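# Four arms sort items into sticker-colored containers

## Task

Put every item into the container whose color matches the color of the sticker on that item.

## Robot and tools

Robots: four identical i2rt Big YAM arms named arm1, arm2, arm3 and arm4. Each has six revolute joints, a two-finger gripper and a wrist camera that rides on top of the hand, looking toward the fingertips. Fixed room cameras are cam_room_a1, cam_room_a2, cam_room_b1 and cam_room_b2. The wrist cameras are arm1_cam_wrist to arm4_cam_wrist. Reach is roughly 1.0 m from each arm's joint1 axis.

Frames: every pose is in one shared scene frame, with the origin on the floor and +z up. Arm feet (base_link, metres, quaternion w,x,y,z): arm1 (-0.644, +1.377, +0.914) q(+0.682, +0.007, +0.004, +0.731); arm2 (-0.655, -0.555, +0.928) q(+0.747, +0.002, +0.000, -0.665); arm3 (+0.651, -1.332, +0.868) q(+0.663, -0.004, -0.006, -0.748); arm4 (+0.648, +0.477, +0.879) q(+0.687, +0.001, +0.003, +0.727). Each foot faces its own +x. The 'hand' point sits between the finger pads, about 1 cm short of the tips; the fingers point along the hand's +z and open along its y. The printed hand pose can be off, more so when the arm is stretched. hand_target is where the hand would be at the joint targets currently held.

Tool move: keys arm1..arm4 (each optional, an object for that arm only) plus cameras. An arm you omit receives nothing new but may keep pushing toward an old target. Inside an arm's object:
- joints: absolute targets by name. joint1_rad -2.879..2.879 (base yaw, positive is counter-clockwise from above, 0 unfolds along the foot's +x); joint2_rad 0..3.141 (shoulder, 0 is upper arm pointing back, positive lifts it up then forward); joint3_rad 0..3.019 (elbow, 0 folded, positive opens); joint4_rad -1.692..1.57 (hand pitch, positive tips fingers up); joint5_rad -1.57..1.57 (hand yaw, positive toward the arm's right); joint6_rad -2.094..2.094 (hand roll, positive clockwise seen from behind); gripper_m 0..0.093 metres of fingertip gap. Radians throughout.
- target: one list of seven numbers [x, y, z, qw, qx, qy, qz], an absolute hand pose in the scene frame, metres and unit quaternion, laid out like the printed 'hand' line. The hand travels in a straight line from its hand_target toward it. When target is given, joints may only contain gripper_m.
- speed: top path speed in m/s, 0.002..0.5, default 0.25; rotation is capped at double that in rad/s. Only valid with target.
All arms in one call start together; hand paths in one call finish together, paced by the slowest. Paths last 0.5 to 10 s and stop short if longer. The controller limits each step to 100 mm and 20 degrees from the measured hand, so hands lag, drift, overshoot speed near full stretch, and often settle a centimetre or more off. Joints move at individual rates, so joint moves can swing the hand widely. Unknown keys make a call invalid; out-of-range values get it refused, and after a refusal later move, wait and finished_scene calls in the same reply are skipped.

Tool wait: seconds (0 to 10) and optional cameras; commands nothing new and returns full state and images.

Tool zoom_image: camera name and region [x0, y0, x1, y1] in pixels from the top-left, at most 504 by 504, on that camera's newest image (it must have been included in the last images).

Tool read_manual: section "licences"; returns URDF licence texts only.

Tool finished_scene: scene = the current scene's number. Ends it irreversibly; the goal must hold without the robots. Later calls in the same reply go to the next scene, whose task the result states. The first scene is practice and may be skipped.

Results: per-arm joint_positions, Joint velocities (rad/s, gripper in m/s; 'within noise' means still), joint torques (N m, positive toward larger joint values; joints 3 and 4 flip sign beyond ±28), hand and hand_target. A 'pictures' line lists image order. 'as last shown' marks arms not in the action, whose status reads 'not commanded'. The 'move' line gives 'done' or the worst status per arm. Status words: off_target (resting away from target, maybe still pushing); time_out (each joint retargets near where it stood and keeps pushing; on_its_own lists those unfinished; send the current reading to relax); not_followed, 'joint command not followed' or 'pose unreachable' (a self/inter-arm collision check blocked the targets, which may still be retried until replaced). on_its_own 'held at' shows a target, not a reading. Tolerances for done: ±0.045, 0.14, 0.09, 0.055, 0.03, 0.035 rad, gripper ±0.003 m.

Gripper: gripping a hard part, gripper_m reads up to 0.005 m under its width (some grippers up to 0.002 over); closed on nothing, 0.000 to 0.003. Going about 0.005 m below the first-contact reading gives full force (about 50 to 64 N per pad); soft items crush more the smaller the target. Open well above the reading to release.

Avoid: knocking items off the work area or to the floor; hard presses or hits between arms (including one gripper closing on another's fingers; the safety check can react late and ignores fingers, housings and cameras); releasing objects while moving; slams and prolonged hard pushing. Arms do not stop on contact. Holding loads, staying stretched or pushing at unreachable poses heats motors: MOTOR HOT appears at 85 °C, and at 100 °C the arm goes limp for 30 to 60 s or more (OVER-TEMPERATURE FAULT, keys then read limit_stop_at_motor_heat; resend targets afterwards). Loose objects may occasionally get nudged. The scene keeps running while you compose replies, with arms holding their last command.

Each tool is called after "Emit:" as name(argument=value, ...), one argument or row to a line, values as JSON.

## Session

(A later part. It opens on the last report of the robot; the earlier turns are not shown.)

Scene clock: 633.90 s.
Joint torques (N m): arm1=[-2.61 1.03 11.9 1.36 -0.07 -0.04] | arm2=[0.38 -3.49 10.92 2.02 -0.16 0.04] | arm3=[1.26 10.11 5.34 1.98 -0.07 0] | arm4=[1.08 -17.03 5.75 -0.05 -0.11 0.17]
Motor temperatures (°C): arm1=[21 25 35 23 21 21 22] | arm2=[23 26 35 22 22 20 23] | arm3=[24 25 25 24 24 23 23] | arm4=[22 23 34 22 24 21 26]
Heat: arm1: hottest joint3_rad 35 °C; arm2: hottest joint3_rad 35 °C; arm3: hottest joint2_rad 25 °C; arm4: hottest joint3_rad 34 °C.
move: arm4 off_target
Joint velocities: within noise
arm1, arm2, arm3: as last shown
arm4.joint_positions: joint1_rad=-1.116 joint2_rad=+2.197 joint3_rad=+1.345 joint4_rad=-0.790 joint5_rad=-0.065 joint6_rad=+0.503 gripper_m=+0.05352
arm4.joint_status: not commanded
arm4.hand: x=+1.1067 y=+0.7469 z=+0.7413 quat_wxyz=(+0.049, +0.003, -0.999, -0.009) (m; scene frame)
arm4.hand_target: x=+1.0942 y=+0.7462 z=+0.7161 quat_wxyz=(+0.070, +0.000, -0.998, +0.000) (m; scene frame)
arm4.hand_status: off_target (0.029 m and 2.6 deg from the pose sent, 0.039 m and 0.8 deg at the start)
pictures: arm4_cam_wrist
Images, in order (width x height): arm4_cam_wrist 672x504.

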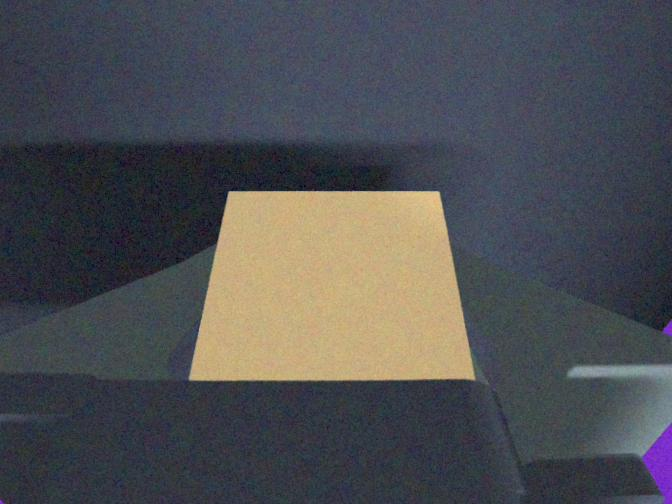

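Emit:
move(
  arm4={"joints":{"gripper_m":0.065}},
  cameras=["arm4_cam_wrist"],
)

Emit:
move(
  arm4={"target":[1.105,0.747,0.95,0.0698,0,-0.9976,0],"speed":0.12},
  cameras=["arm4_cam_wrist","cam_room_a2"],
)

Scene clock: 641.03 s.
Joint torques (N m): arm1=[-3.43 1.14 12.03 1.46 0 -0.02] | arm2=[0.44 -3.49 10.93 2.04 -0.15 0.05] | arm3=[1.38 9.93 5.33 2.02 -0.05 0] | arm4=[1.08 -16.79 5.7 0.09 -0.09 0.17]
Motor temperatures (°C): arm1=[21 25 35 23 21 21 22] | arm2=[23 26 35 22 22 20 23] | arm3=[24 25 25 24 24 23 23] | arm4=[22 24 33 22 24 21 26]
Heat: arm1: hottest joint3_rad 35 °C; arm2: hottest joint3_rad 35 °C; arm3: hottest joint2_rad 25 °C; arm4: hottest joint3_rad 33 °C.
move: arm4 done
Joint velocities: within noise
arm1, arm2: as last shown
arm3.joint_positions: joint1_rad=+0.075 joint2_rad=+0.276 joint3_rad=+1.523 joint4_rad=-1.599 joint5_rad=-0.185 joint6_rad=-0.597 gripper_m=+0.09396
arm3.joint_status: not commanded
arm3.hand: x=+0.6803 y=-1.3506 z=+1.4452 quat_wxyz=(-0.326, -0.350, -0.735, +0.481) (m; scene frame)
arm3.hand_target: x=+0.6804 y=-1.3484 z=+1.4507 quat_wxyz=(-0.328, -0.347, -0.731, +0.487) (m; scene frame)
arm3.hand_status: not commanded
arm4.joint_positions: joint1_rad=-1.116 joint2_rad=+2.197 joint3_rad=+1.345 joint4_rad=-0.790 joint5_rad=-0.065 joint6_rad=+0.503 gripper_m=+0.06491
arm4.joint_status: all done
arm4.hand: x=+1.1067 y=+0.7469 z=+0.7413 quat_wxyz=(+0.049, +0.003, -0.999, -0.009) (m; scene frame)
arm4.hand_target: x=+1.0942 y=+0.7462 z=+0.7161 quat_wxyz=(+0.070, +0.000, -0.998, +0.000) (m; scene frame)
arm4.hand_status: not commanded
pictures: arm4_cam_wrist
Images, in order (width x height): arm4_cam_wrist 672x504.

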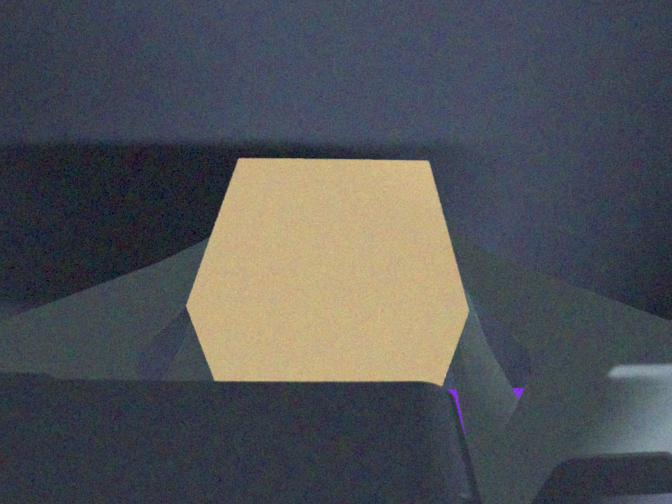

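Scene clock: 643.53 s.
Joint torques (N m): arm1=[-2.43 1.2 12 1.54 -0.1 -0.02] | arm2=[0.44 -3.55 10.93 2.02 -0.16 0.05] | arm3=[1.2 10.11 5.33 1.98 -0.06 -0.01] | arm4=[0.56 -20.37 10.04 -0.65 0 0.11]
Motor temperatures (°C): arm1=[21 25 35 23 21 21 22] | arm2=[23 26 35 22 22 20 23] | arm3=[24 25 25 24 24 23 23] | arm4=[22 24 33 22 24 21 26]
Heat: arm1: hottest joint3_rad 35 °C; arm2: hottest joint3_rad 35 °C; arm3: hottest joint2_rad 25 °C; arm4: hottest joint3_rad 33 °C.
move: arm4 off_target
Joint velocities: within noise
arm1, arm2, arm3: as last shown
arm4.joint_positions: joint1_rad=-1.116 joint2_rad=+1.902 joint3_rad=+1.451 joint4_rad=-1.273 joint5_rad=-0.066 joint6_rad=+0.503 gripper_m=+0.06491
arm4.joint_status: not commanded
arm4.hand: x=+1.0925 y=+0.7396 z=+0.9337 quat_wxyz=(+0.085, +0.002, -0.996, +0.010) (m; scene frame)
arm4.hand_target: x=+1.1045 y=+0.7468 z=+0.9502 quat_wxyz=(+0.070, +0.000, -0.998, +0.000) (m; scene frame)
arm4.hand_status: off_target (0.022 m and 2.1 deg from the pose sent, 0.209 m and 2.6 deg at the start)
pictures: arm4_cam_wrist, cam_room_a2
Images, in order (width x height): arm4_cam_wrist 672x504, cam_room_a2 672x504.

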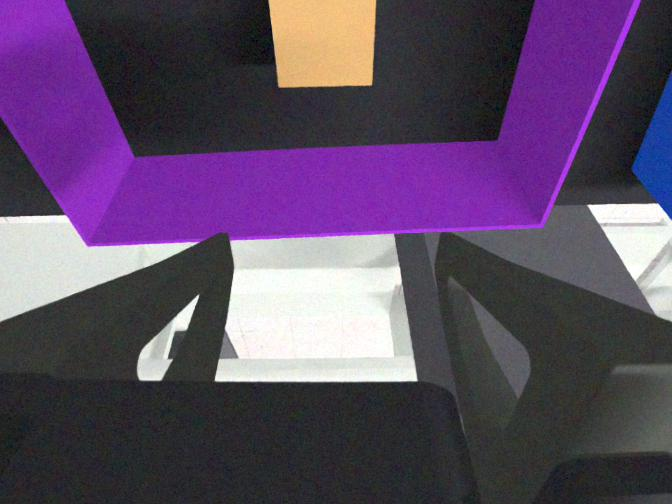

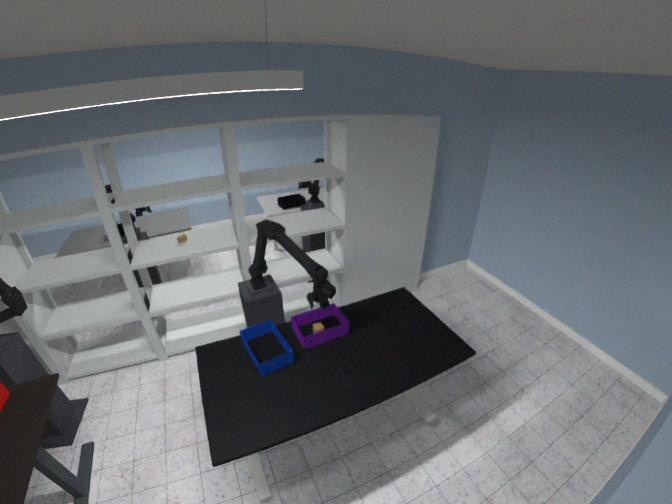

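Emit:
move(
  arm4={"joints":{"joint1_rad":0,"joint2_rad":0.8,"joint3_rad":1.6,"joint4_rad":-1.1,"joint5_rad":0,"joint6_rad":0,"gripper_m":0.093}},
  cameras=[],
)

Emit:
move(
  arm4={"joints":{"joint1_rad":2.08,"joint2_rad":0.7}},
  cameras=[],
)

Emit:
move(
  arm4={"target":[0.30,0.25,1.18,0.2010,0.7602,0.2767,-0.5523],"speed":0.25},
  cameras=["arm4_cam_wrist","cam_room_a2"],
)

Scene clock: 654.43 s.
Joint torques (N m): arm1=[-3.14 0.67 12.01 1.59 -0.08 -0.06] | arm2=[0.44 -3.66 10.92 2.04 -0.15 0.04] | arm3=[1.2 10.05 5.34 1.91 -0.05 -0.01] | arm4=[0.62 -1.08 7.56 1.44 0.19 -0.08]
Motor temperatures (°C): arm1=[21 25 35 23 21 21 22] | arm2=[23 26 35 22 22 20 23] | arm3=[24 25 25 24 24 23 23] | arm4=[22 25 32 22 24 21 25]
Heat: arm1: hottest joint3_rad 35 °C; arm2: hottest joint3_rad 35 °C; arm3: hottest joint2_rad 25 °C; arm4: hottest joint3_rad 32 °C.
move: arm4 done
Joint velocities: within noise
arm1, arm2, arm3: as last shown
arm4.joint_positions: joint1_rad=-0.005 joint2_rad=+0.801 joint3_rad=+1.599 joint4_rad=-1.099 joint5_rad=-0.004 joint6_rad=+0.012 gripper_m=+0.09292
arm4.joint_status: all done
arm4.hand: x=+0.6349 y=+0.7881 z=+1.5281 quat_wxyz=(-0.402, +0.581, -0.559, -0.434) (m; scene frame)
arm4.hand_target: x=+0.6340 y=+0.7870 z=+1.5289 quat_wxyz=(-0.405, +0.585, -0.554, -0.432) (m; scene frame)
arm4.hand_status: not commanded
pictures: none
No camera images: "cameras" was empty.

Scene clock: 656.43 s.
Joint torques (N m): arm1=[-2.49 1.08 12 1.48 -0.03 0.01] | arm2=[0.5 -3.6 10.92 2 -0.15 0.05] | arm3=[1.08 10.11 5.34 1.96 -0.05 -0.01] | arm4=[1.32 2.02 6.97 1.39 0.08 -0.06]
Motor temperatures (°C): arm1=[21 25 35 23 21 21 22] | arm2=[23 26 35 22 22 20 23] | arm3=[24 25 25 24 24 23 23] | arm4=[22 25 32 22 24 21 25]
Heat: arm1: hottest joint3_rad 35 °C; arm2: hottest joint3_rad 35 °C; arm3: hottest joint2_rad 25 °C; arm4: hottest joint3_rad 32 °C.
move: arm4 done
Joint velocities: within noise
arm1.joint_positions: joint1_rad=-2.319 joint2_rad=+0.626 joint3_rad=+0.382 joint4_rad=+0.068 joint5_rad=-0.057 joint6_rad=-0.002 gripper_m=+0.09293
arm1.joint_status: not commanded
arm1.hand: x=-0.3478 y=+1.1532 z=+1.1812 quat_wxyz=(-0.607, -0.236, -0.734, +0.195) (m; scene frame)
arm1.hand_target: x=-0.3500 y=+1.1500 z=+1.1799 quat_wxyz=(-0.602, -0.239, -0.736, +0.198) (m; scene frame)
arm1.hand_status: not commanded
arm2.joint_positions: joint1_rad=+2.195 joint2_rad=+0.732 joint3_rad=+0.439 joint4_rad=+0.009 joint5_rad=+0.014 joint6_rad=+0.005 gripper_m=+0.09289
arm2.joint_status: not commanded
arm2.hand: x=-0.3677 y=-0.2968 z=+1.1843 quat_wxyz=(-0.562, +0.283, -0.747, -0.214) (m; scene frame)
arm2.hand_target: x=-0.3701 y=-0.2999 z=+1.1702 quat_wxyz=(-0.550, +0.287, -0.756, -0.209) (m; scene frame)
arm2.hand_status: not commanded
arm3: as last shown
arm4.joint_positions: joint1_rad=+2.075 joint2_rad=+0.694 joint3_rad=+1.595 joint4_rad=-1.099 joint5_rad=+0.000 joint6_rad=+0.012 gripper_m=+0.09294
arm4.joint_status: all done
arm4.hand: x=+0.4371 y=+0.3459 z=+1.5567 quat_wxyz=(+0.180, +0.743, +0.209, -0.610) (m; scene frame)
arm4.hand_target: x=+0.4358 y=+0.3436 z=+1.5573 quat_wxyz=(+0.177, +0.742, +0.215, -0.610) (m; scene frame)
arm4.hand_status: not commanded
pictures: none
No camera images: "cameras" was empty.

Scene clock: 658.77 s.
Joint torques (N m): arm1=[-2.67 0.67 12.21 1.57 -0.06 0.01] | arm2=[0.5 -3.55 10.93 2.02 -0.16 0.04] | arm3=[1.32 9.99 5.38 1.91 -0.04 0] | arm4=[0.03 -4.31 10 2.17 -0.09 -0.11]
Motor temperatures (°C): arm1=[21 25 35 23 21 21 22] | arm2=[23 26 35 22 22 20 23] | arm3=[24 25 25 24 24 23 23] | arm4=[22 25 32 22 24 21 25]
Heat: arm1: hottest joint3_rad 35 °C; arm2: hottest joint3_rad 35 °C; arm3: hottest joint2_rad 25 °C; arm4: hottest joint3_rad 32 °C.
move: arm4 done
Joint velocities: within noise
arm1, arm2, arm3: as last shown
arm4.joint_positions: joint1_rad=+2.029 joint2_rad=+0.816 joint3_rad=+0.610 joint4_rad=-0.144 joint5_rad=-0.179 joint6_rad=-0.047 gripper_m=+0.09294
arm4.joint_status: not commanded
arm4.hand: x=+0.3036 y=+0.2482 z=+1.1728 quat_wxyz=(+0.204, +0.768, +0.275, -0.541) (m; scene frame)
arm4.hand_target: x=+0.3002 y=+0.2500 z=+1.1799 quat_wxyz=(+0.201, +0.760, +0.277, -0.552) (m; scene frame)
arm4.hand_status: done (0.008 m and 1.7 deg from the pose sent, 0.412 m and 10.7 deg at the start)
pictures: arm4_cam_wrist, cam_room_a2
Images, in order (width x height): arm4_cam_wrist 672x504, cam_room_a2 672x504.

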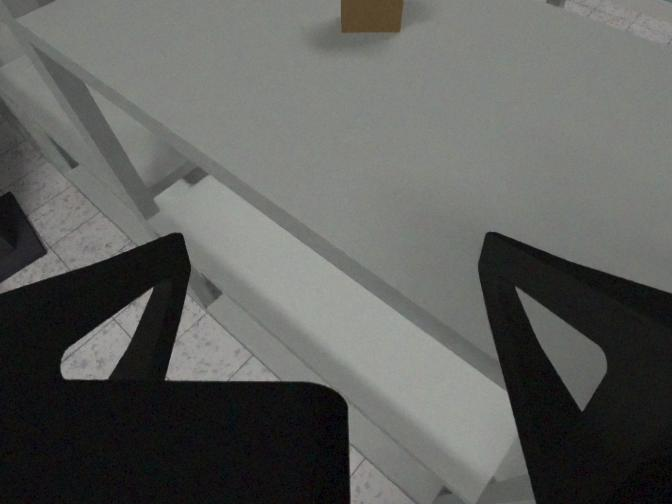

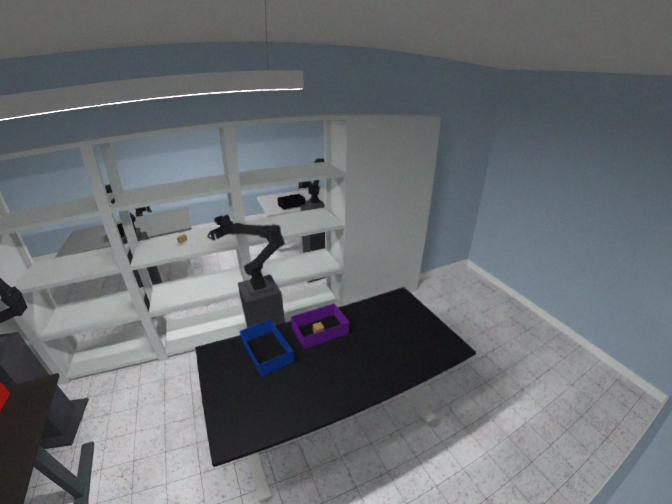

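Emit:
move(
  arm4={"target":[0.03,0.08,1.09,0.2010,0.7602,0.2767,-0.5523],"speed":0.2},
  cameras=["arm4_cam_wrist","cam_room_a2"],
)

Scene clock: 668.00 s.
Joint torques (N m): arm1=[-2.55 0.62 11.84 1.43 -0.03 -0.03] | arm2=[0.5 -3.66 10.92 2 -0.15 0.04] | arm3=[1.26 10.11 5.37 1.96 -0.06 -0.02] | arm4=[1.67 -17.44 11.88 1.73 0.16 0.02]
Motor temperatures (°C): arm1=[21 25 35 23 21 21 22] | arm2=[23 26 35 22 22 20 23] | arm3=[24 25 25 24 24 23 23] | arm4=[22 24 33 22 24 21 25]
Heat: arm1: hottest joint3_rad 35 °C; arm2: hottest joint3_rad 35 °C; arm3: hottest joint2_rad 25 °C; arm4: hottest joint3_rad 33 °C.
move: arm4 off_target
Joint velocities: within noise
arm1, arm2, arm3: as last shown
arm4.joint_positions: joint1_rad=+2.042 joint2_rad=+1.786 joint3_rad=+1.210 joint4_rad=+0.216 joint5_rad=-0.157 joint6_rad=-0.047 gripper_m=+0.09294
arm4.joint_status: not commanded
arm4.hand: x=+0.0417 y=+0.0941 z=+1.0752 quat_wxyz=(+0.198, +0.772, +0.274, -0.538) (m; scene frame)
arm4.hand_target: x=+0.0312 y=+0.0808 z=+1.0902 quat_wxyz=(+0.201, +0.760, +0.276, -0.552) (m; scene frame)
arm4.hand_status: off_target (0.024 m and 2.1 deg from the pose sent, 0.332 m and 1.7 deg at the start)
pictures: arm4_cam_wrist, cam_room_a2
Images, in order (width x height): arm4_cam_wrist 672x504, cam_room_a2 672x504.

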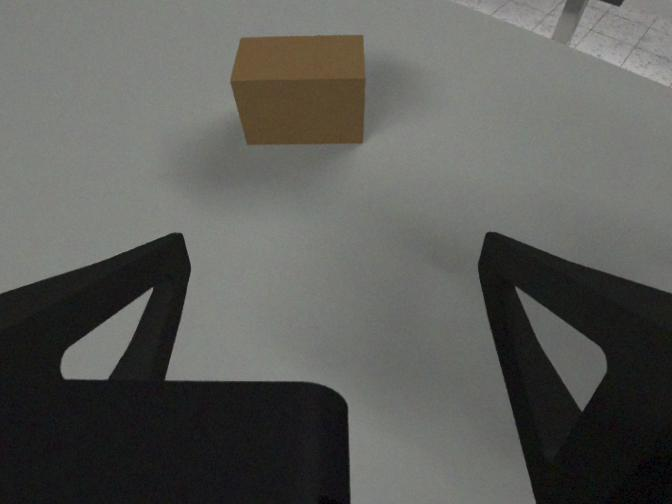

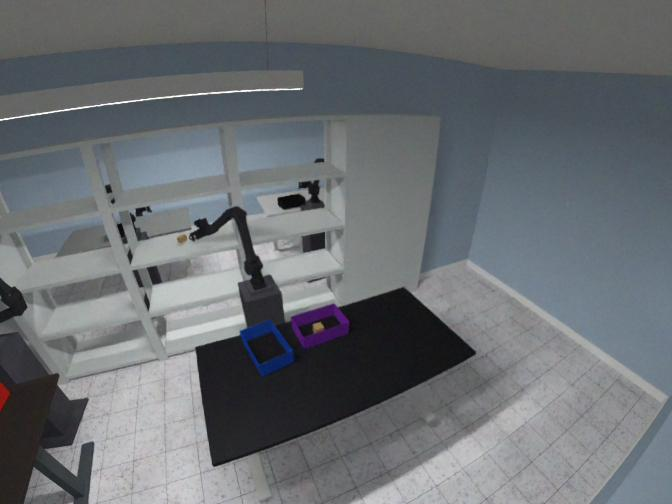

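Emit:
move(
  arm4={"target":[-0.034,0.006,1.06,0.2010,0.7602,0.2767,-0.5523],"speed":0.12},
  cameras=["arm4_cam_wrist"],
)

Scene clock: 676.27 s.
Joint torques (N m): arm1=[-2.78 0.97 12.11 1.5 -0.02 -0.01] | arm2=[0.38 -3.6 10.92 2 -0.16 0.04] | arm3=[1.32 10.11 5.3 1.94 -0.05 -0.01] | arm4=[1.67 -21.07 12.56 1.09 0.17 0.15]
Motor temperatures (°C): arm1=[21 25 35 23 21 21 22] | arm2=[23 26 35 22 22 20 23] | arm3=[24 25 25 24 24 23 23] | arm4=[22 24 33 22 24 21 25]
Heat: arm1: hottest joint3_rad 35 °C; arm2: hottest joint3_rad 35 °C; arm3: hottest joint2_rad 25 °C; arm4: hottest joint3_rad 33 °C.
move: arm4 off_target
Joint velocities: within noise
arm1, arm2, arm3: as last shown
arm4.joint_positions: joint1_rad=+2.090 joint2_rad=+2.026 joint3_rad=+1.514 joint4_rad=+0.181 joint5_rad=-0.113 joint6_rad=-0.047 gripper_m=+0.09294
arm4.joint_status: not commanded
arm4.hand: x=-0.0239 y=+0.0192 z=+1.0575 quat_wxyz=(+0.196, +0.762, +0.280, -0.550) (m; scene frame)
arm4.hand_target: x=-0.0329 y=+0.0066 z=+1.0600 quat_wxyz=(+0.201, +0.760, +0.277, -0.552) (m; scene frame)
arm4.hand_status: off_target (0.017 m and 0.7 deg from the pose sent, 0.117 m and 2.1 deg at the start)
pictures: arm4_cam_wrist
Images, in order (width x height): arm4_cam_wrist 672x504.

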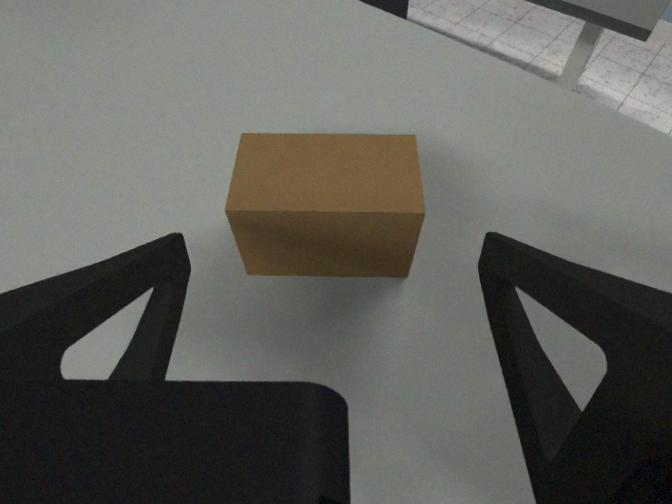

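Emit:
move(
  arm4={"target":[-0.080,-0.036,1.033,0.2010,0.7602,0.2767,-0.5523],"speed":0.1},
  cameras=["arm4_cam_wrist"],
)

Scene clock: 681.73 s.
Joint torques (N m): arm1=[-2.61 0.67 11.95 1.47 -0.03 -0.03] | arm2=[0.5 -3.55 10.91 2 -0.16 0.03] | arm3=[1.44 10.05 5.33 1.98 -0.04 -0.01] | arm4=[1.49 -24 12.78 1.07 0.19 0.17]
Motor temperatures (°C): arm1=[21 25 35 23 21 21 22] | arm2=[23 25 35 22 22 20 23] | arm3=[24 25 25 24 24 23 23] | arm4=[22 24 34 22 24 21 25]
Heat: arm1: hottest joint3_rad 35 °C; arm2: hottest joint3_rad 35 °C; arm3: hottest joint2_rad 25 °C; arm4: hottest joint3_rad 34 °C.
move: arm4 off_target
Joint velocities: within noise
arm1, arm2, arm3: as last shown
arm4.joint_positions: joint1_rad=+2.103 joint2_rad=+2.208 joint3_rad=+1.757 joint4_rad=+0.121 joint5_rad=-0.100 joint6_rad=-0.045 gripper_m=+0.09294
arm4.joint_status: not commanded
arm4.hand: x=-0.0720 y=-0.0229 z=+1.0329 quat_wxyz=(+0.196, +0.762, +0.280, -0.551) (m; scene frame)
arm4.hand_target: x=-0.0788 y=-0.0353 z=+1.0331 quat_wxyz=(+0.201, +0.760, +0.277, -0.553) (m; scene frame)
arm4.hand_status: off_target (0.015 m and 0.8 deg from the pose sent, 0.082 m and 0.7 deg at the start)
pictures: arm4_cam_wrist
Images, in order (width x height): arm4_cam_wrist 672x504.

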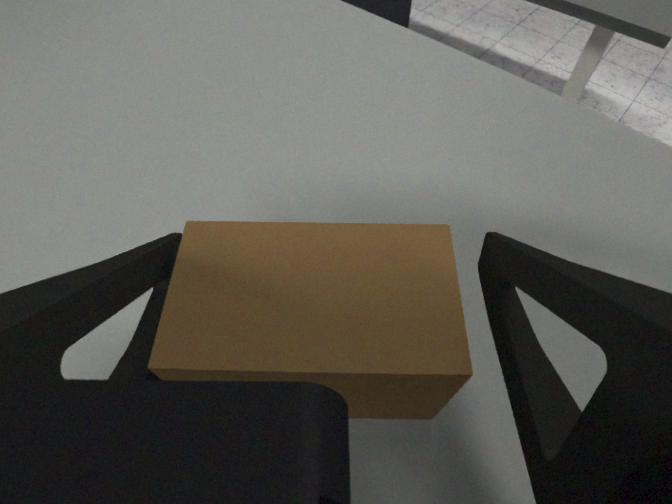

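Emit:
move(
  arm4={"joints":{"gripper_m":0.055}},
  cameras=["arm4_cam_wrist"],
)

Emit:
move(
  arm4={"target":[0.30,0.25,1.20,0.2010,0.7602,0.2767,-0.5523],"speed":0.2},
  cameras=["arm4_cam_wrist"],
)

Emit:
move(
  arm4={"joints":{"joint1_rad":0,"joint2_rad":0.8,"joint3_rad":1.6,"joint4_rad":-1.1,"joint5_rad":0,"joint6_rad":0}},
  cameras=[],
)

Emit:
move(
  arm4={"joints":{"joint1_rad":-1.70,"joint2_rad":1.4,"joint3_rad":1.5,"joint4_rad":-1.5,"joint5_rad":0,"joint6_rad":-0.2}},
  cameras=["arm4_cam_wrist","cam_room_a2"],
)

Scene clock: 696.30 s.
Joint torques (N m): arm1=[-2.43 1.03 11.99 1.48 -0.06 -0.03] | arm2=[0.44 -3.49 10.91 2.02 -0.16 0.04] | arm3=[1.32 10.11 5.35 1.91 -0.05 0.01] | arm4=[1.2 -23.36 12.86 1.16 0.18 0.17]
Motor temperatures (°C): arm1=[21 25 35 23 21 21 22] | arm2=[23 25 35 22 22 20 23] | arm3=[24 25 25 24 24 23 23] | arm4=[22 24 39 22 24 21 25]
Heat: arm1: hottest joint3_rad 35 °C; arm2: hottest joint3_rad 35 °C; arm3: hottest joint2_rad 25 °C; arm4: hottest joint3_rad 39 °C.
move: arm4 off_target
Joint velocities: within noise
arm1, arm2: as last shown
arm3.joint_positions: joint1_rad=+0.075 joint2_rad=+0.276 joint3_rad=+1.523 joint4_rad=-1.599 joint5_rad=-0.185 joint6_rad=-0.597 gripper_m=+0.09396
arm3.joint_status: not commanded
arm3.hand: x=+0.6803 y=-1.3506 z=+1.4452 quat_wxyz=(-0.326, -0.350, -0.735, +0.481) (m; scene frame)
arm3.hand_target: x=+0.6804 y=-1.3484 z=+1.4507 quat_wxyz=(-0.328, -0.347, -0.731, +0.487) (m; scene frame)
arm3.hand_status: not commanded
arm4.joint_positions: joint1_rad=+2.103 joint2_rad=+2.208 joint3_rad=+1.757 joint4_rad=+0.121 joint5_rad=-0.100 joint6_rad=-0.043 gripper_m=+0.06944
arm4.joint_status: gripper_m off_target (ended at +0.06947, target +0.05500)
arm4.hand: x=-0.0720 y=-0.0228 z=+1.0328 quat_wxyz=(+0.196, +0.762, +0.279, -0.551) (m; scene frame)
arm4.hand_target: x=-0.0788 y=-0.0353 z=+1.0331 quat_wxyz=(+0.201, +0.760, +0.277, -0.553) (m; scene frame)
arm4.hand_status: not commanded
pictures: arm4_cam_wrist
Images, in order (width x height): arm4_cam_wrist 672x504.

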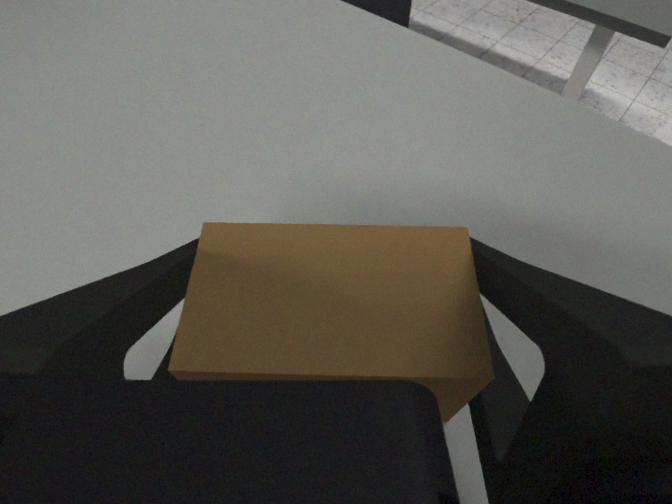

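Scene clock: 699.47 s.
Joint torques (N m): arm1=[-2.84 1.2 12.22 1.42 -0.04 -0.06] | arm2=[0.5 -3.66 10.92 2.03 -0.15 0.04] | arm3=[1.14 10.05 5.35 1.96 -0.06 -0.01] | arm4=[0.26 -3.25 9.65 1.06 -0.08 -0.1]
Motor temperatures (°C): arm1=[21 25 35 23 21 21 22] | arm2=[23 25 35 22 22 20 23] | arm3=[24 25 25 24 24 23 23] | arm4=[22 25 39 22 24 21 25]
Heat: arm1: hottest joint3_rad 35 °C; arm2: hottest joint3_rad 35 °C; arm3: hottest joint2_rad 25 °C; arm4: hottest joint3_rad 39 °C.
move: arm4 done
Joint velocities: within noise
arm1, arm2, arm3: as last shown
arm4.joint_positions: joint1_rad=+2.027 joint2_rad=+0.798 joint3_rad=+0.663 joint4_rad=-0.174 joint5_rad=-0.180 joint6_rad=-0.047 gripper_m=+0.06944
arm4.joint_status: not commanded
arm4.hand: x=+0.3017 y=+0.2477 z=+1.2056 quat_wxyz=(+0.207, +0.756, +0.273, -0.557) (m; scene frame)
arm4.hand_target: x=+0.3001 y=+0.2500 z=+1.1999 quat_wxyz=(+0.201, +0.760, +0.277, -0.552) (m; scene frame)
arm4.hand_status: done (0.006 m and 1.1 deg from the pose sent, 0.491 m and 0.7 deg at the start)
pictures: arm4_cam_wrist
Images, in order (width x height): arm4_cam_wrist 672x504.

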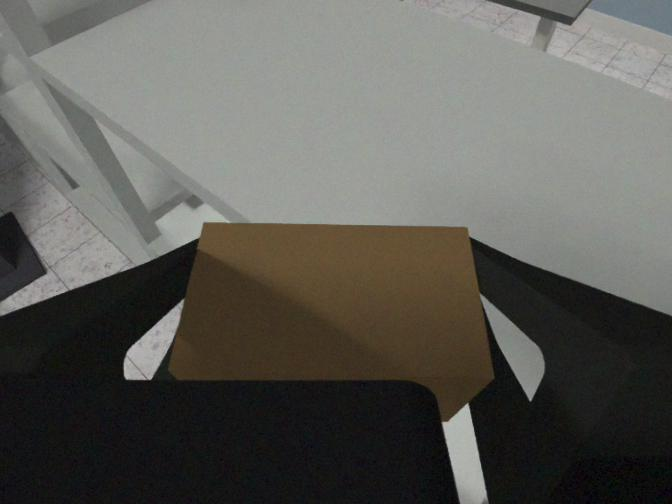

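Scene clock: 701.43 s.
Joint torques (N m): arm1=[-2.49 1.03 11.97 1.55 -0.04 -0.01] | arm2=[0.44 -3.55 10.92 2.03 -0.15 0.04] | arm3=[1.14 10.11 5.39 1.99 -0.05 0] | arm4=[0.67 -1.61 10.8 1.1 0.01 0.18]
Motor temperatures (°C): arm1=[21 25 35 23 21 21 22] | arm2=[23 25 35 22 22 20 23] | arm3=[24 25 25 24 24 23 23] | arm4=[22 25 39 22 24 21 25]
Heat: arm1: hottest joint3_rad 35 °C; arm2: hottest joint3_rad 35 °C; arm3: hottest joint2_rad 25 °C; arm4: hottest joint3_rad 39 °C.
move: arm4 done
Joint velocities: within noise
arm1, arm2, arm3: as last shown
arm4.joint_positions: joint1_rad=+0.004 joint2_rad=+0.806 joint3_rad=+1.556 joint4_rad=-1.090 joint5_rad=+0.002 joint6_rad=-0.012 gripper_m=+0.06943
arm4.joint_status: all done
arm4.hand: x=+0.6322 y=+0.7990 z=+1.5072 quat_wxyz=(-0.396, +0.597, -0.558, -0.418) (m; scene frame)
arm4.hand_target: x=+0.6341 y=+0.7868 z=+1.5291 quat_wxyz=(-0.405, +0.584, -0.554, -0.432) (m; scene frame)
arm4.hand_status: not commanded
pictures: none
No camera images: "cameras" was empty.

Scene clock: 703.30 s.
Joint torques (N m): arm1=[-2.2 0.85 12.1 1.47 -0.02 -0.01] | arm2=[0.5 -3.6 10.92 2.02 -0.15 0.04] | arm3=[1.38 10.05 5.31 1.95 -0.05 -0.01] | arm4=[0.67 -14.62 9.91 -0.09 0 -0.04]
Motor temperatures (°C): arm1=[21 25 35 23 21 21 22] | arm2=[23 25 35 22 22 20 23] | arm3=[24 25 25 24 24 23 23] | arm4=[22 25 39 22 24 21 25]
Heat: arm1: hottest joint3_rad 35 °C; arm2: hottest joint3_rad 35 °C; arm3: hottest joint2_rad 25 °C; arm4: hottest joint3_rad 39 °C.
move: arm4 done
Joint velocities: within noise
arm1.joint_positions: joint1_rad=-2.319 joint2_rad=+0.626 joint3_rad=+0.382 joint4_rad=+0.068 joint5_rad=-0.057 joint6_rad=-0.002 gripper_m=+0.09293
arm1.joint_status: not commanded
arm1.hand: x=-0.3478 y=+1.1532 z=+1.1812 quat_wxyz=(-0.607, -0.236, -0.734, +0.195) (m; scene frame)
arm1.hand_target: x=-0.3500 y=+1.1500 z=+1.1799 quat_wxyz=(-0.602, -0.239, -0.736, +0.198) (m; scene frame)
arm1.hand_status: not commanded
arm2.joint_positions: joint1_rad=+2.195 joint2_rad=+0.732 joint3_rad=+0.439 joint4_rad=+0.009 joint5_rad=+0.014 joint6_rad=+0.005 gripper_m=+0.09289
arm2.joint_status: not commanded
arm2.hand: x=-0.3677 y=-0.2968 z=+1.1843 quat_wxyz=(-0.562, +0.283, -0.747, -0.214) (m; scene frame)
arm2.hand_target: x=-0.3701 y=-0.2999 z=+1.1702 quat_wxyz=(-0.550, +0.287, -0.756, -0.209) (m; scene frame)
arm2.hand_status: not commanded
arm3: as last shown
arm4.joint_positions: joint1_rad=-1.705 joint2_rad=+1.414 joint3_rad=+1.482 joint4_rad=-1.489 joint5_rad=+0.002 joint6_rad=-0.187 gripper_m=+0.06942
arm4.joint_status: all done
arm4.hand: x=+1.0955 y=+0.4426 z=+1.1751 quat_wxyz=(-0.071, +0.054, -0.996, +0.012) (m; scene frame)
arm4.hand_target: x=+1.0943 y=+0.4456 z=+1.1881 quat_wxyz=(-0.082, +0.064, -0.995, +0.013) (m; scene frame)
arm4.hand_status: not commanded
pictures: arm4_cam_wrist, cam_room_a2
Images, in order (width x height): arm4_cam_wrist 672x504, cam_room_a2 672x504.

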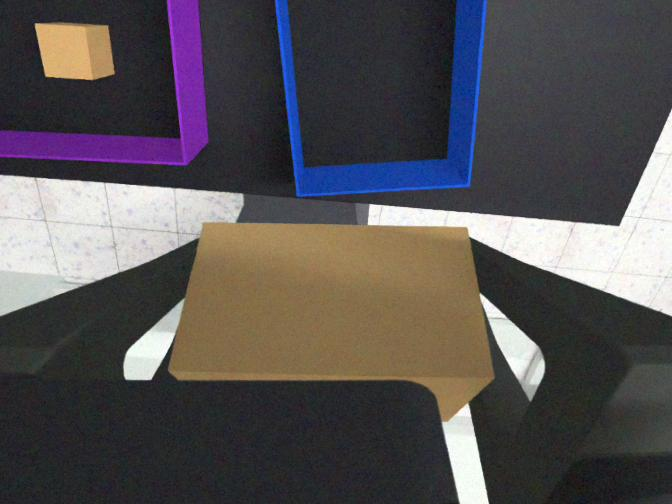

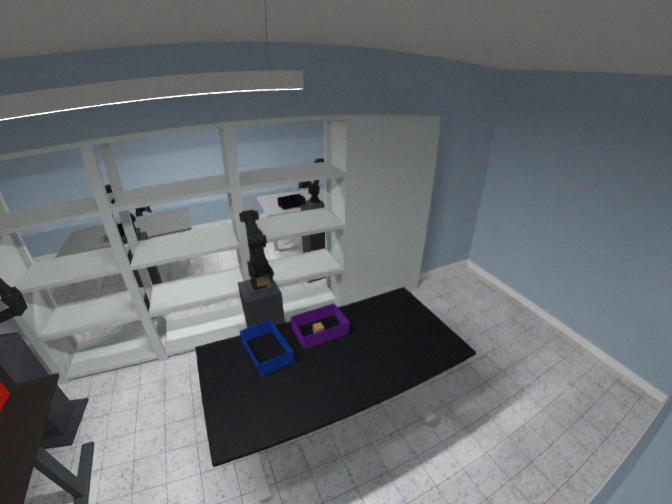

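Emit:
move(
  arm4={"target":[1.14,0.403,0.95,0.1388,0.0734,-0.9876,0.0103],"speed":0.2},
  cameras=["arm4_cam_wrist"],
)

Scene clock: 712.00 s.
Joint torques (N m): arm1=[-2.84 1.2 12.01 1.43 -0.05 -0.03] | arm2=[0.5 -3.55 10.95 2 -0.16 0.04] | arm3=[1.08 10.11 5.29 1.94 -0.06 -0.01] | arm4=[0.32 -18.96 10.07 -0.36 0.23 -0.06]
Motor temperatures (°C): arm1=[21 25 35 23 21 21 22] | arm2=[23 25 35 22 22 20 23] | arm3=[24 25 25 24 24 23 23] | arm4=[22 25 39 22 24 21 26]
Heat: arm1: hottest joint3_rad 35 °C; arm2: hottest joint3_rad 35 °C; arm3: hottest joint2_rad 25 °C; arm4: hottest joint3_rad 39 °C.
move: arm4 off_target
Joint velocities: within noise
arm1, arm2, arm3: as last shown
arm4.joint_positions: joint1_rad=-1.745 joint2_rad=+1.908 joint3_rad=+1.448 joint4_rad=-1.423 joint5_rad=+0.068 joint6_rad=-0.250 gripper_m=+0.06942
arm4.joint_status: not commanded
arm4.hand: x=+1.1213 y=+0.4096 z=+0.9393 quat_wxyz=(+0.162, +0.071, -0.984, +0.006) (m; scene frame)
arm4.hand_target: x=+1.1393 y=+0.4031 z=+0.9505 quat_wxyz=(+0.139, +0.073, -0.988, +0.011) (m; scene frame)
arm4.hand_status: off_target (0.023 m and 2.7 deg from the pose sent, 0.233 m and 24.3 deg at the start)
pictures: arm4_cam_wrist
Images, in order (width x height): arm4_cam_wrist 672x504.

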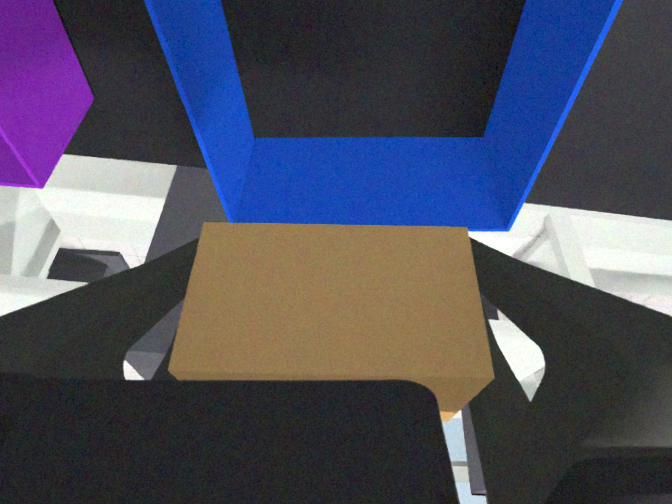

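Emit:
move(
  arm4={"target":[1.125,0.382,0.79,0.1388,0.0734,-0.9876,0.0103],"speed":0.12},
  cameras=["arm4_cam_wrist","cam_room_a2"],
)

Emit:
zoom_image(
  camera="cam_room_a2",
  region=[210, 280, 330, 380],
)

Scene clock: 722.23 s.
Joint torques (N m): arm1=[-2.2 1.03 12.08 1.48 -0.06 -0.01] | arm2=[0.38 -3.55 10.92 1.99 -0.16 0.04] | arm3=[1.2 10.05 5.34 1.96 -0.05 -0.01] | arm4=[0.09 -18.49 5.52 0.03 0.22 -0.08]
Motor temperatures (°C): arm1=[21 25 35 23 21 21 22] | arm2=[23 25 35 22 22 20 23] | arm3=[24 25 25 24 24 23 23] | arm4=[22 25 38 22 24 21 26]
Heat: arm1: hottest joint3_rad 35 °C; arm2: hottest joint3_rad 35 °C; arm3: hottest joint2_rad 25 °C; arm4: hottest joint3_rad 38 °C.
move: arm4 off_target
Joint velocities: within noise
arm1, arm2, arm3: as last shown
arm4.joint_positions: joint1_rad=-1.786 joint2_rad=+2.101 joint3_rad=+1.344 joint4_rad=-1.065 joint5_rad=+0.078 joint6_rad=-0.291 gripper_m=+0.06942
arm4.joint_status: not commanded
arm4.hand: x=+1.1276 y=+0.3862 z=+0.8000 quat_wxyz=(+0.133, +0.070, -0.989, +0.011) (m; scene frame)
arm4.hand_target: x=+1.1247 y=+0.3821 z=+0.7902 quat_wxyz=(+0.139, +0.073, -0.988, +0.010) (m; scene frame)
arm4.hand_status: off_target (0.011 m and 0.8 deg from the pose sent, 0.152 m and 2.7 deg at the start)
pictures: arm4_cam_wrist, cam_room_a2
Images, in order (width x height): arm4_cam_wrist 672x504, cam_room_a2 672x504.

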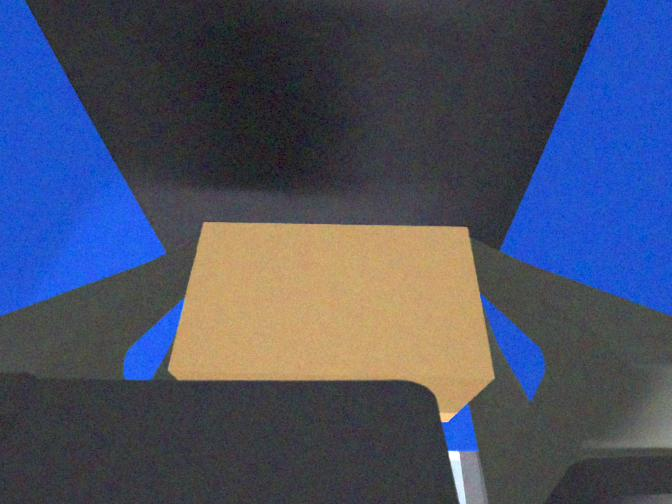

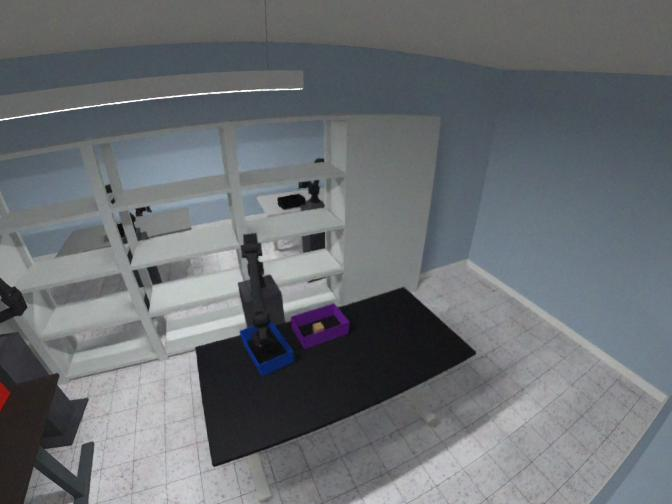

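Scaled by 4.200.

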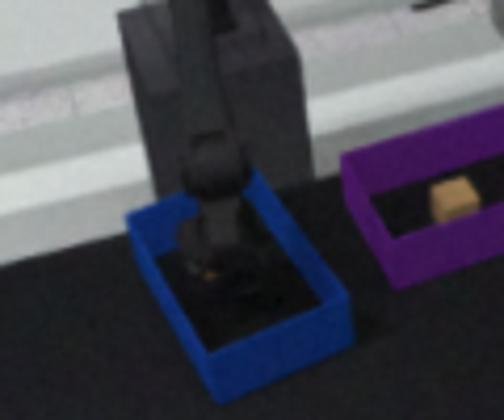

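Good. Lower in steps.

Emit:
move(
  arm4={"target":[1.122,0.382,0.735,0.1388,0.0734,-0.9876,0.0103],"speed":0.1},
  cameras=[],
)

Emit:
move(
  arm4={"target":[1.122,0.382,0.715,0.1388,0.0734,-0.9876,0.0103],"speed":0.08},
  cameras=["arm4_cam_wrist"],
)

Scene clock: 726.60 s.
Joint torques (N m): arm1=[-2.67 1.14 12.01 1.32 -0.01 -0.02] | arm2=[0.56 -3.55 10.92 1.98 -0.16 0.05] | arm3=[1.32 10.05 5.34 1.98 -0.05 -0.01] | arm4=[0.09 -19.02 4.97 -0.13 0.23 -0.06]
Motor temperatures (°C): arm1=[21 25 35 23 21 21 22] | arm2=[23 25 35 22 22 20 23] | arm3=[24 25 25 24 24 23 23] | arm4=[22 25 37 22 24 21 26]
Heat: arm1: hottest joint3_rad 35 °C; arm2: hottest joint3_rad 35 °C; arm3: hottest joint2_rad 25 °C; arm4: hottest joint3_rad 37 °C.
move: arm4 off_target
Joint velocities: within noise
arm1, arm2, arm3: as last shown
arm4.joint_positions: joint1_rad=-1.786 joint2_rad=+2.203 joint3_rad=+1.338 joint4_rad=-0.957 joint5_rad=+0.078 joint6_rad=-0.291 gripper_m=+0.06942
arm4.joint_status: not commanded
arm4.hand: x=+1.1259 y=+0.3861 z=+0.7447 quat_wxyz=(+0.133, +0.070, -0.989, +0.011) (m; scene frame)
arm4.hand_target: x=+1.1219 y=+0.3820 z=+0.7352 quat_wxyz=(+0.139, +0.073, -0.988, +0.010) (m; scene frame)
arm4.hand_status: off_target (0.011 m and 0.7 deg from the pose sent, 0.065 m and 0.8 deg at the start)
pictures: none
No camera images: "cameras" was empty.

Scene clock: 727.57 s.
Joint torques (N m): arm1=[-2.73 1.32 11.9 1.51 -0.02 0] | arm2=[0.44 -3.6 10.95 2.02 -0.15 0.04] | arm3=[1.26 10.05 5.33 1.95 -0.06 -0.02] | arm4=[0.32 -17.79 5.09 0.08 0.18 -0.08]
Motor temperatures (°C): arm1=[21 25 35 23 21 21 22] | arm2=[23 25 35 22 22 20 23] | arm3=[24 25 25 24 24 23 23] | arm4=[22 25 37 22 24 21 26]
Heat: arm1: hottest joint3_rad 35 °C; arm2: hottest joint3_rad 35 °C; arm3: hottest joint2_rad 25 °C; arm4: hottest joint3_rad 37 °C.
move: arm4 off_target
Joint velocities: within noise
arm1, arm2, arm3: as last shown
arm4.joint_positions: joint1_rad=-1.786 joint2_rad=+2.225 joint3_rad=+1.338 joint4_rad=-0.926 joint5_rad=+0.079 joint6_rad=-0.291 gripper_m=+0.06942
arm4.joint_status: not commanded
arm4.hand: x=+1.1274 y=+0.3856 z=+0.7327 quat_wxyz=(+0.129, +0.070, -0.989, +0.013) (m; scene frame)
arm4.hand_target: x=+1.1215 y=+0.3821 z=+0.7156 quat_wxyz=(+0.139, +0.073, -0.988, +0.010) (m; scene frame)
arm4.hand_status: off_target (0.019 m and 1.3 deg from the pose sent, 0.030 m and 0.7 deg at the start)
pictures: arm4_cam_wrist
Images, in order (width x height): arm4_cam_wrist 672x504.

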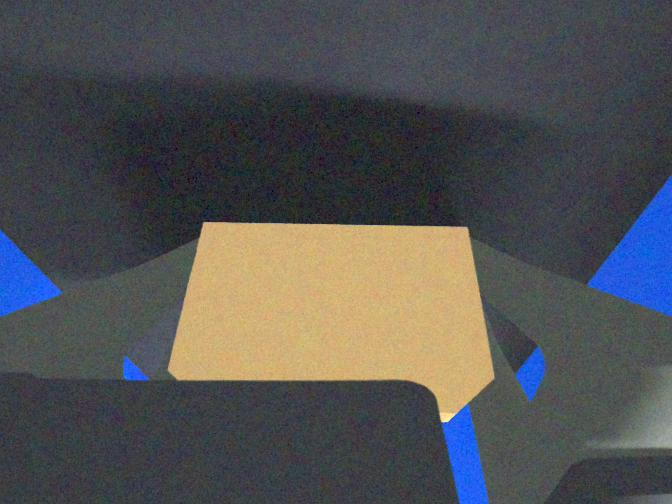

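Emit:
move(
  arm4={"joints":{"gripper_m":0.08}},
  cameras=["arm4_cam_wrist"],
)

Emit:
move(
  arm4={"target":[1.12,0.385,0.95,0.1388,0.0734,-0.9876,0.0103],"speed":0.12},
  cameras=["arm4_cam_wrist","cam_room_a2","cam_room_b1","cam_room_b2"],
)

Emit:
zoom_image(
  camera="cam_room_a2",
  region=[230, 290, 360, 390],
)

Scene clock: 731.83 s.
Joint torques (N m): arm1=[-2.96 0.97 11.99 1.51 -0.04 -0.03] | arm2=[0.44 -3.6 10.93 2.04 -0.15 0.04] | arm3=[1.2 9.93 5.33 1.95 -0.04 -0.01] | arm4=[0.09 -17.73 5.19 0.17 0.2 -0.06]
Motor temperatures (°C): arm1=[21 25 35 23 21 21 22] | arm2=[23 25 35 22 22 20 23] | arm3=[24 25 25 24 24 23 23] | arm4=[22 25 36 22 24 21 26]
Heat: arm1: hottest joint3_rad 35 °C; arm2: hottest joint3_rad 35 °C; arm3: hottest joint2_rad 25 °C; arm4: hottest joint3_rad 36 °C.
move: arm4 done
Joint velocities: within noise
arm1, arm2: as last shown
arm3.joint_positions: joint1_rad=+0.075 joint2_rad=+0.276 joint3_rad=+1.523 joint4_rad=-1.599 joint5_rad=-0.185 joint6_rad=-0.597 gripper_m=+0.09396
arm3.joint_status: not commanded
arm3.hand: x=+0.6803 y=-1.3506 z=+1.4452 quat_wxyz=(-0.326, -0.350, -0.735, +0.481) (m; scene frame)
arm3.hand_target: x=+0.6804 y=-1.3484 z=+1.4507 quat_wxyz=(-0.328, -0.347, -0.731, +0.487) (m; scene frame)
arm3.hand_status: not commanded
arm4.joint_positions: joint1_rad=-1.786 joint2_rad=+2.225 joint3_rad=+1.338 joint4_rad=-0.926 joint5_rad=+0.079 joint6_rad=-0.291 gripper_m=+0.07991
arm4.joint_status: all done
arm4.hand: x=+1.1274 y=+0.3856 z=+0.7327 quat_wxyz=(+0.129, +0.070, -0.989, +0.013) (m; scene frame)
arm4.hand_target: x=+1.1215 y=+0.3821 z=+0.7156 quat_wxyz=(+0.139, +0.073, -0.988, +0.010) (m; scene frame)
arm4.hand_status: not commanded
pictures: arm4_cam_wrist
Images, in order (width x height): arm4_cam_wrist 672x504.

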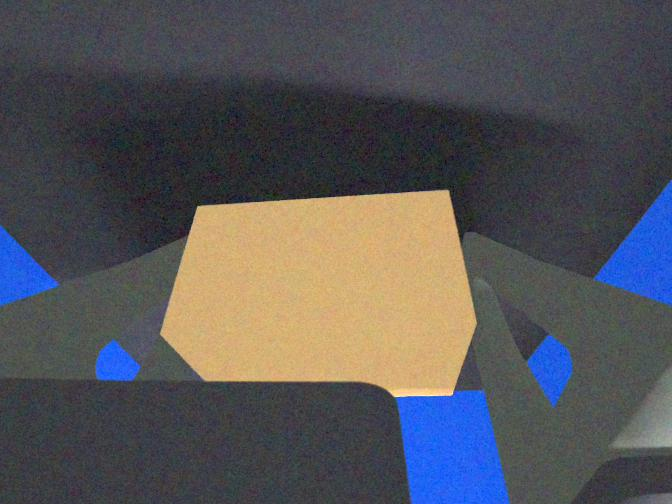

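Scene clock: 734.37 s.
Joint torques (N m): arm1=[-2.73 0.56 12.01 1.47 -0.04 -0.01] | arm2=[0.44 -3.6 10.93 1.99 -0.15 0.04] | arm3=[1.2 10.23 5.34 1.99 -0.06 -0.01] | arm4=[0.38 -18.96 9.55 -0.87 0.2 -0.08]
Motor temperatures (°C): arm1=[21 25 35 23 21 21 22] | arm2=[23 25 35 22 22 20 23] | arm3=[24 25 25 24 24 23 23] | arm4=[22 25 36 22 24 21 26]
Heat: arm1: hottest joint3_rad 35 °C; arm2: hottest joint3_rad 35 °C; arm3: hottest joint2_rad 25 °C; arm4: hottest joint3_rad 36 °C.
move: arm4 off_target
Joint velocities: within noise
arm1, arm2, arm3: as last shown
arm4.joint_positions: joint1_rad=-1.786 joint2_rad=+1.875 joint3_rad=+1.392 joint4_rad=-1.381 joint5_rad=+0.079 joint6_rad=-0.291 gripper_m=+0.07992
arm4.joint_status: not commanded
arm4.hand: x=+1.1073 y=+0.3897 z=+0.9366 quat_wxyz=(+0.153, +0.071, -0.986, +0.007) (m; scene frame)
arm4.hand_target: x=+1.1194 y=+0.3850 z=+0.9501 quat_wxyz=(+0.139, +0.073, -0.988, +0.011) (m; scene frame)
arm4.hand_status: off_target (0.019 m and 1.8 deg from the pose sent, 0.217 m and 1.3 deg at the start)
pictures: arm4_cam_wrist, cam_room_a2, cam_room_b1, cam_room_b2
Images, in order (width x height): arm4_cam_wrist 672x504, cam_room_a2 672x504, cam_room_b1 672x504, cam_room_b2 672x504.

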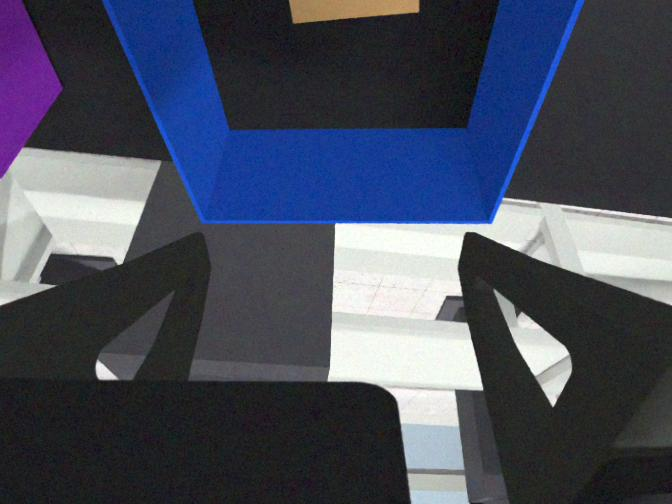

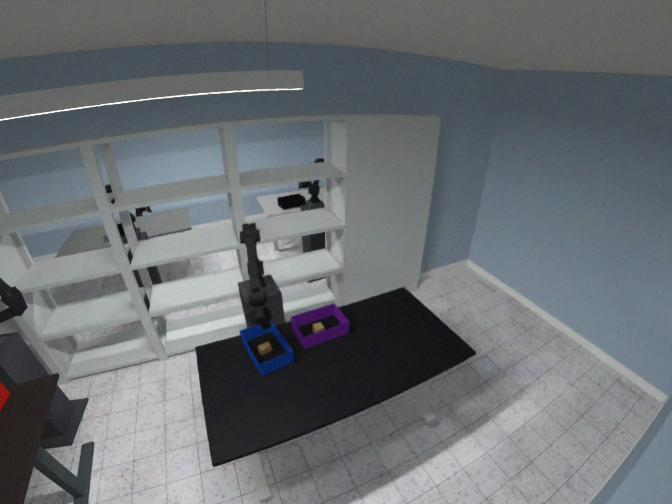

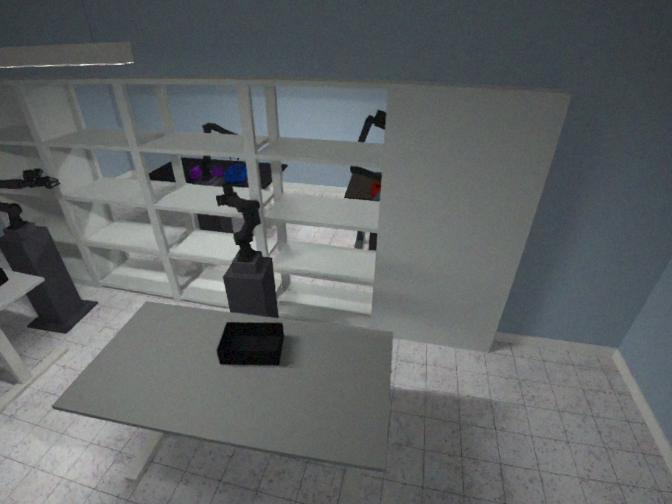

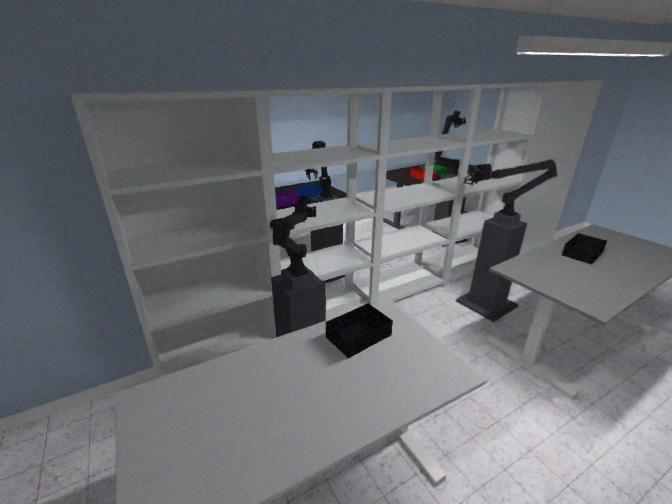

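Scaled by 3.877.

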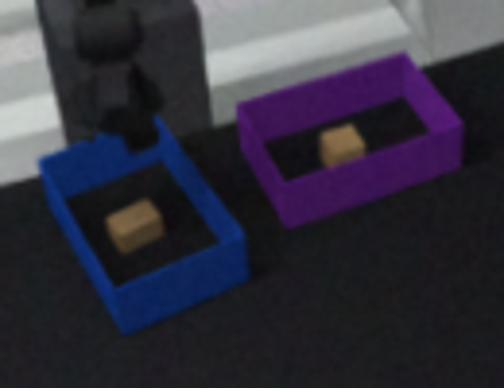

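Emit:
finished_scene(
  scene=1,
)

The scene is finished: the task was done.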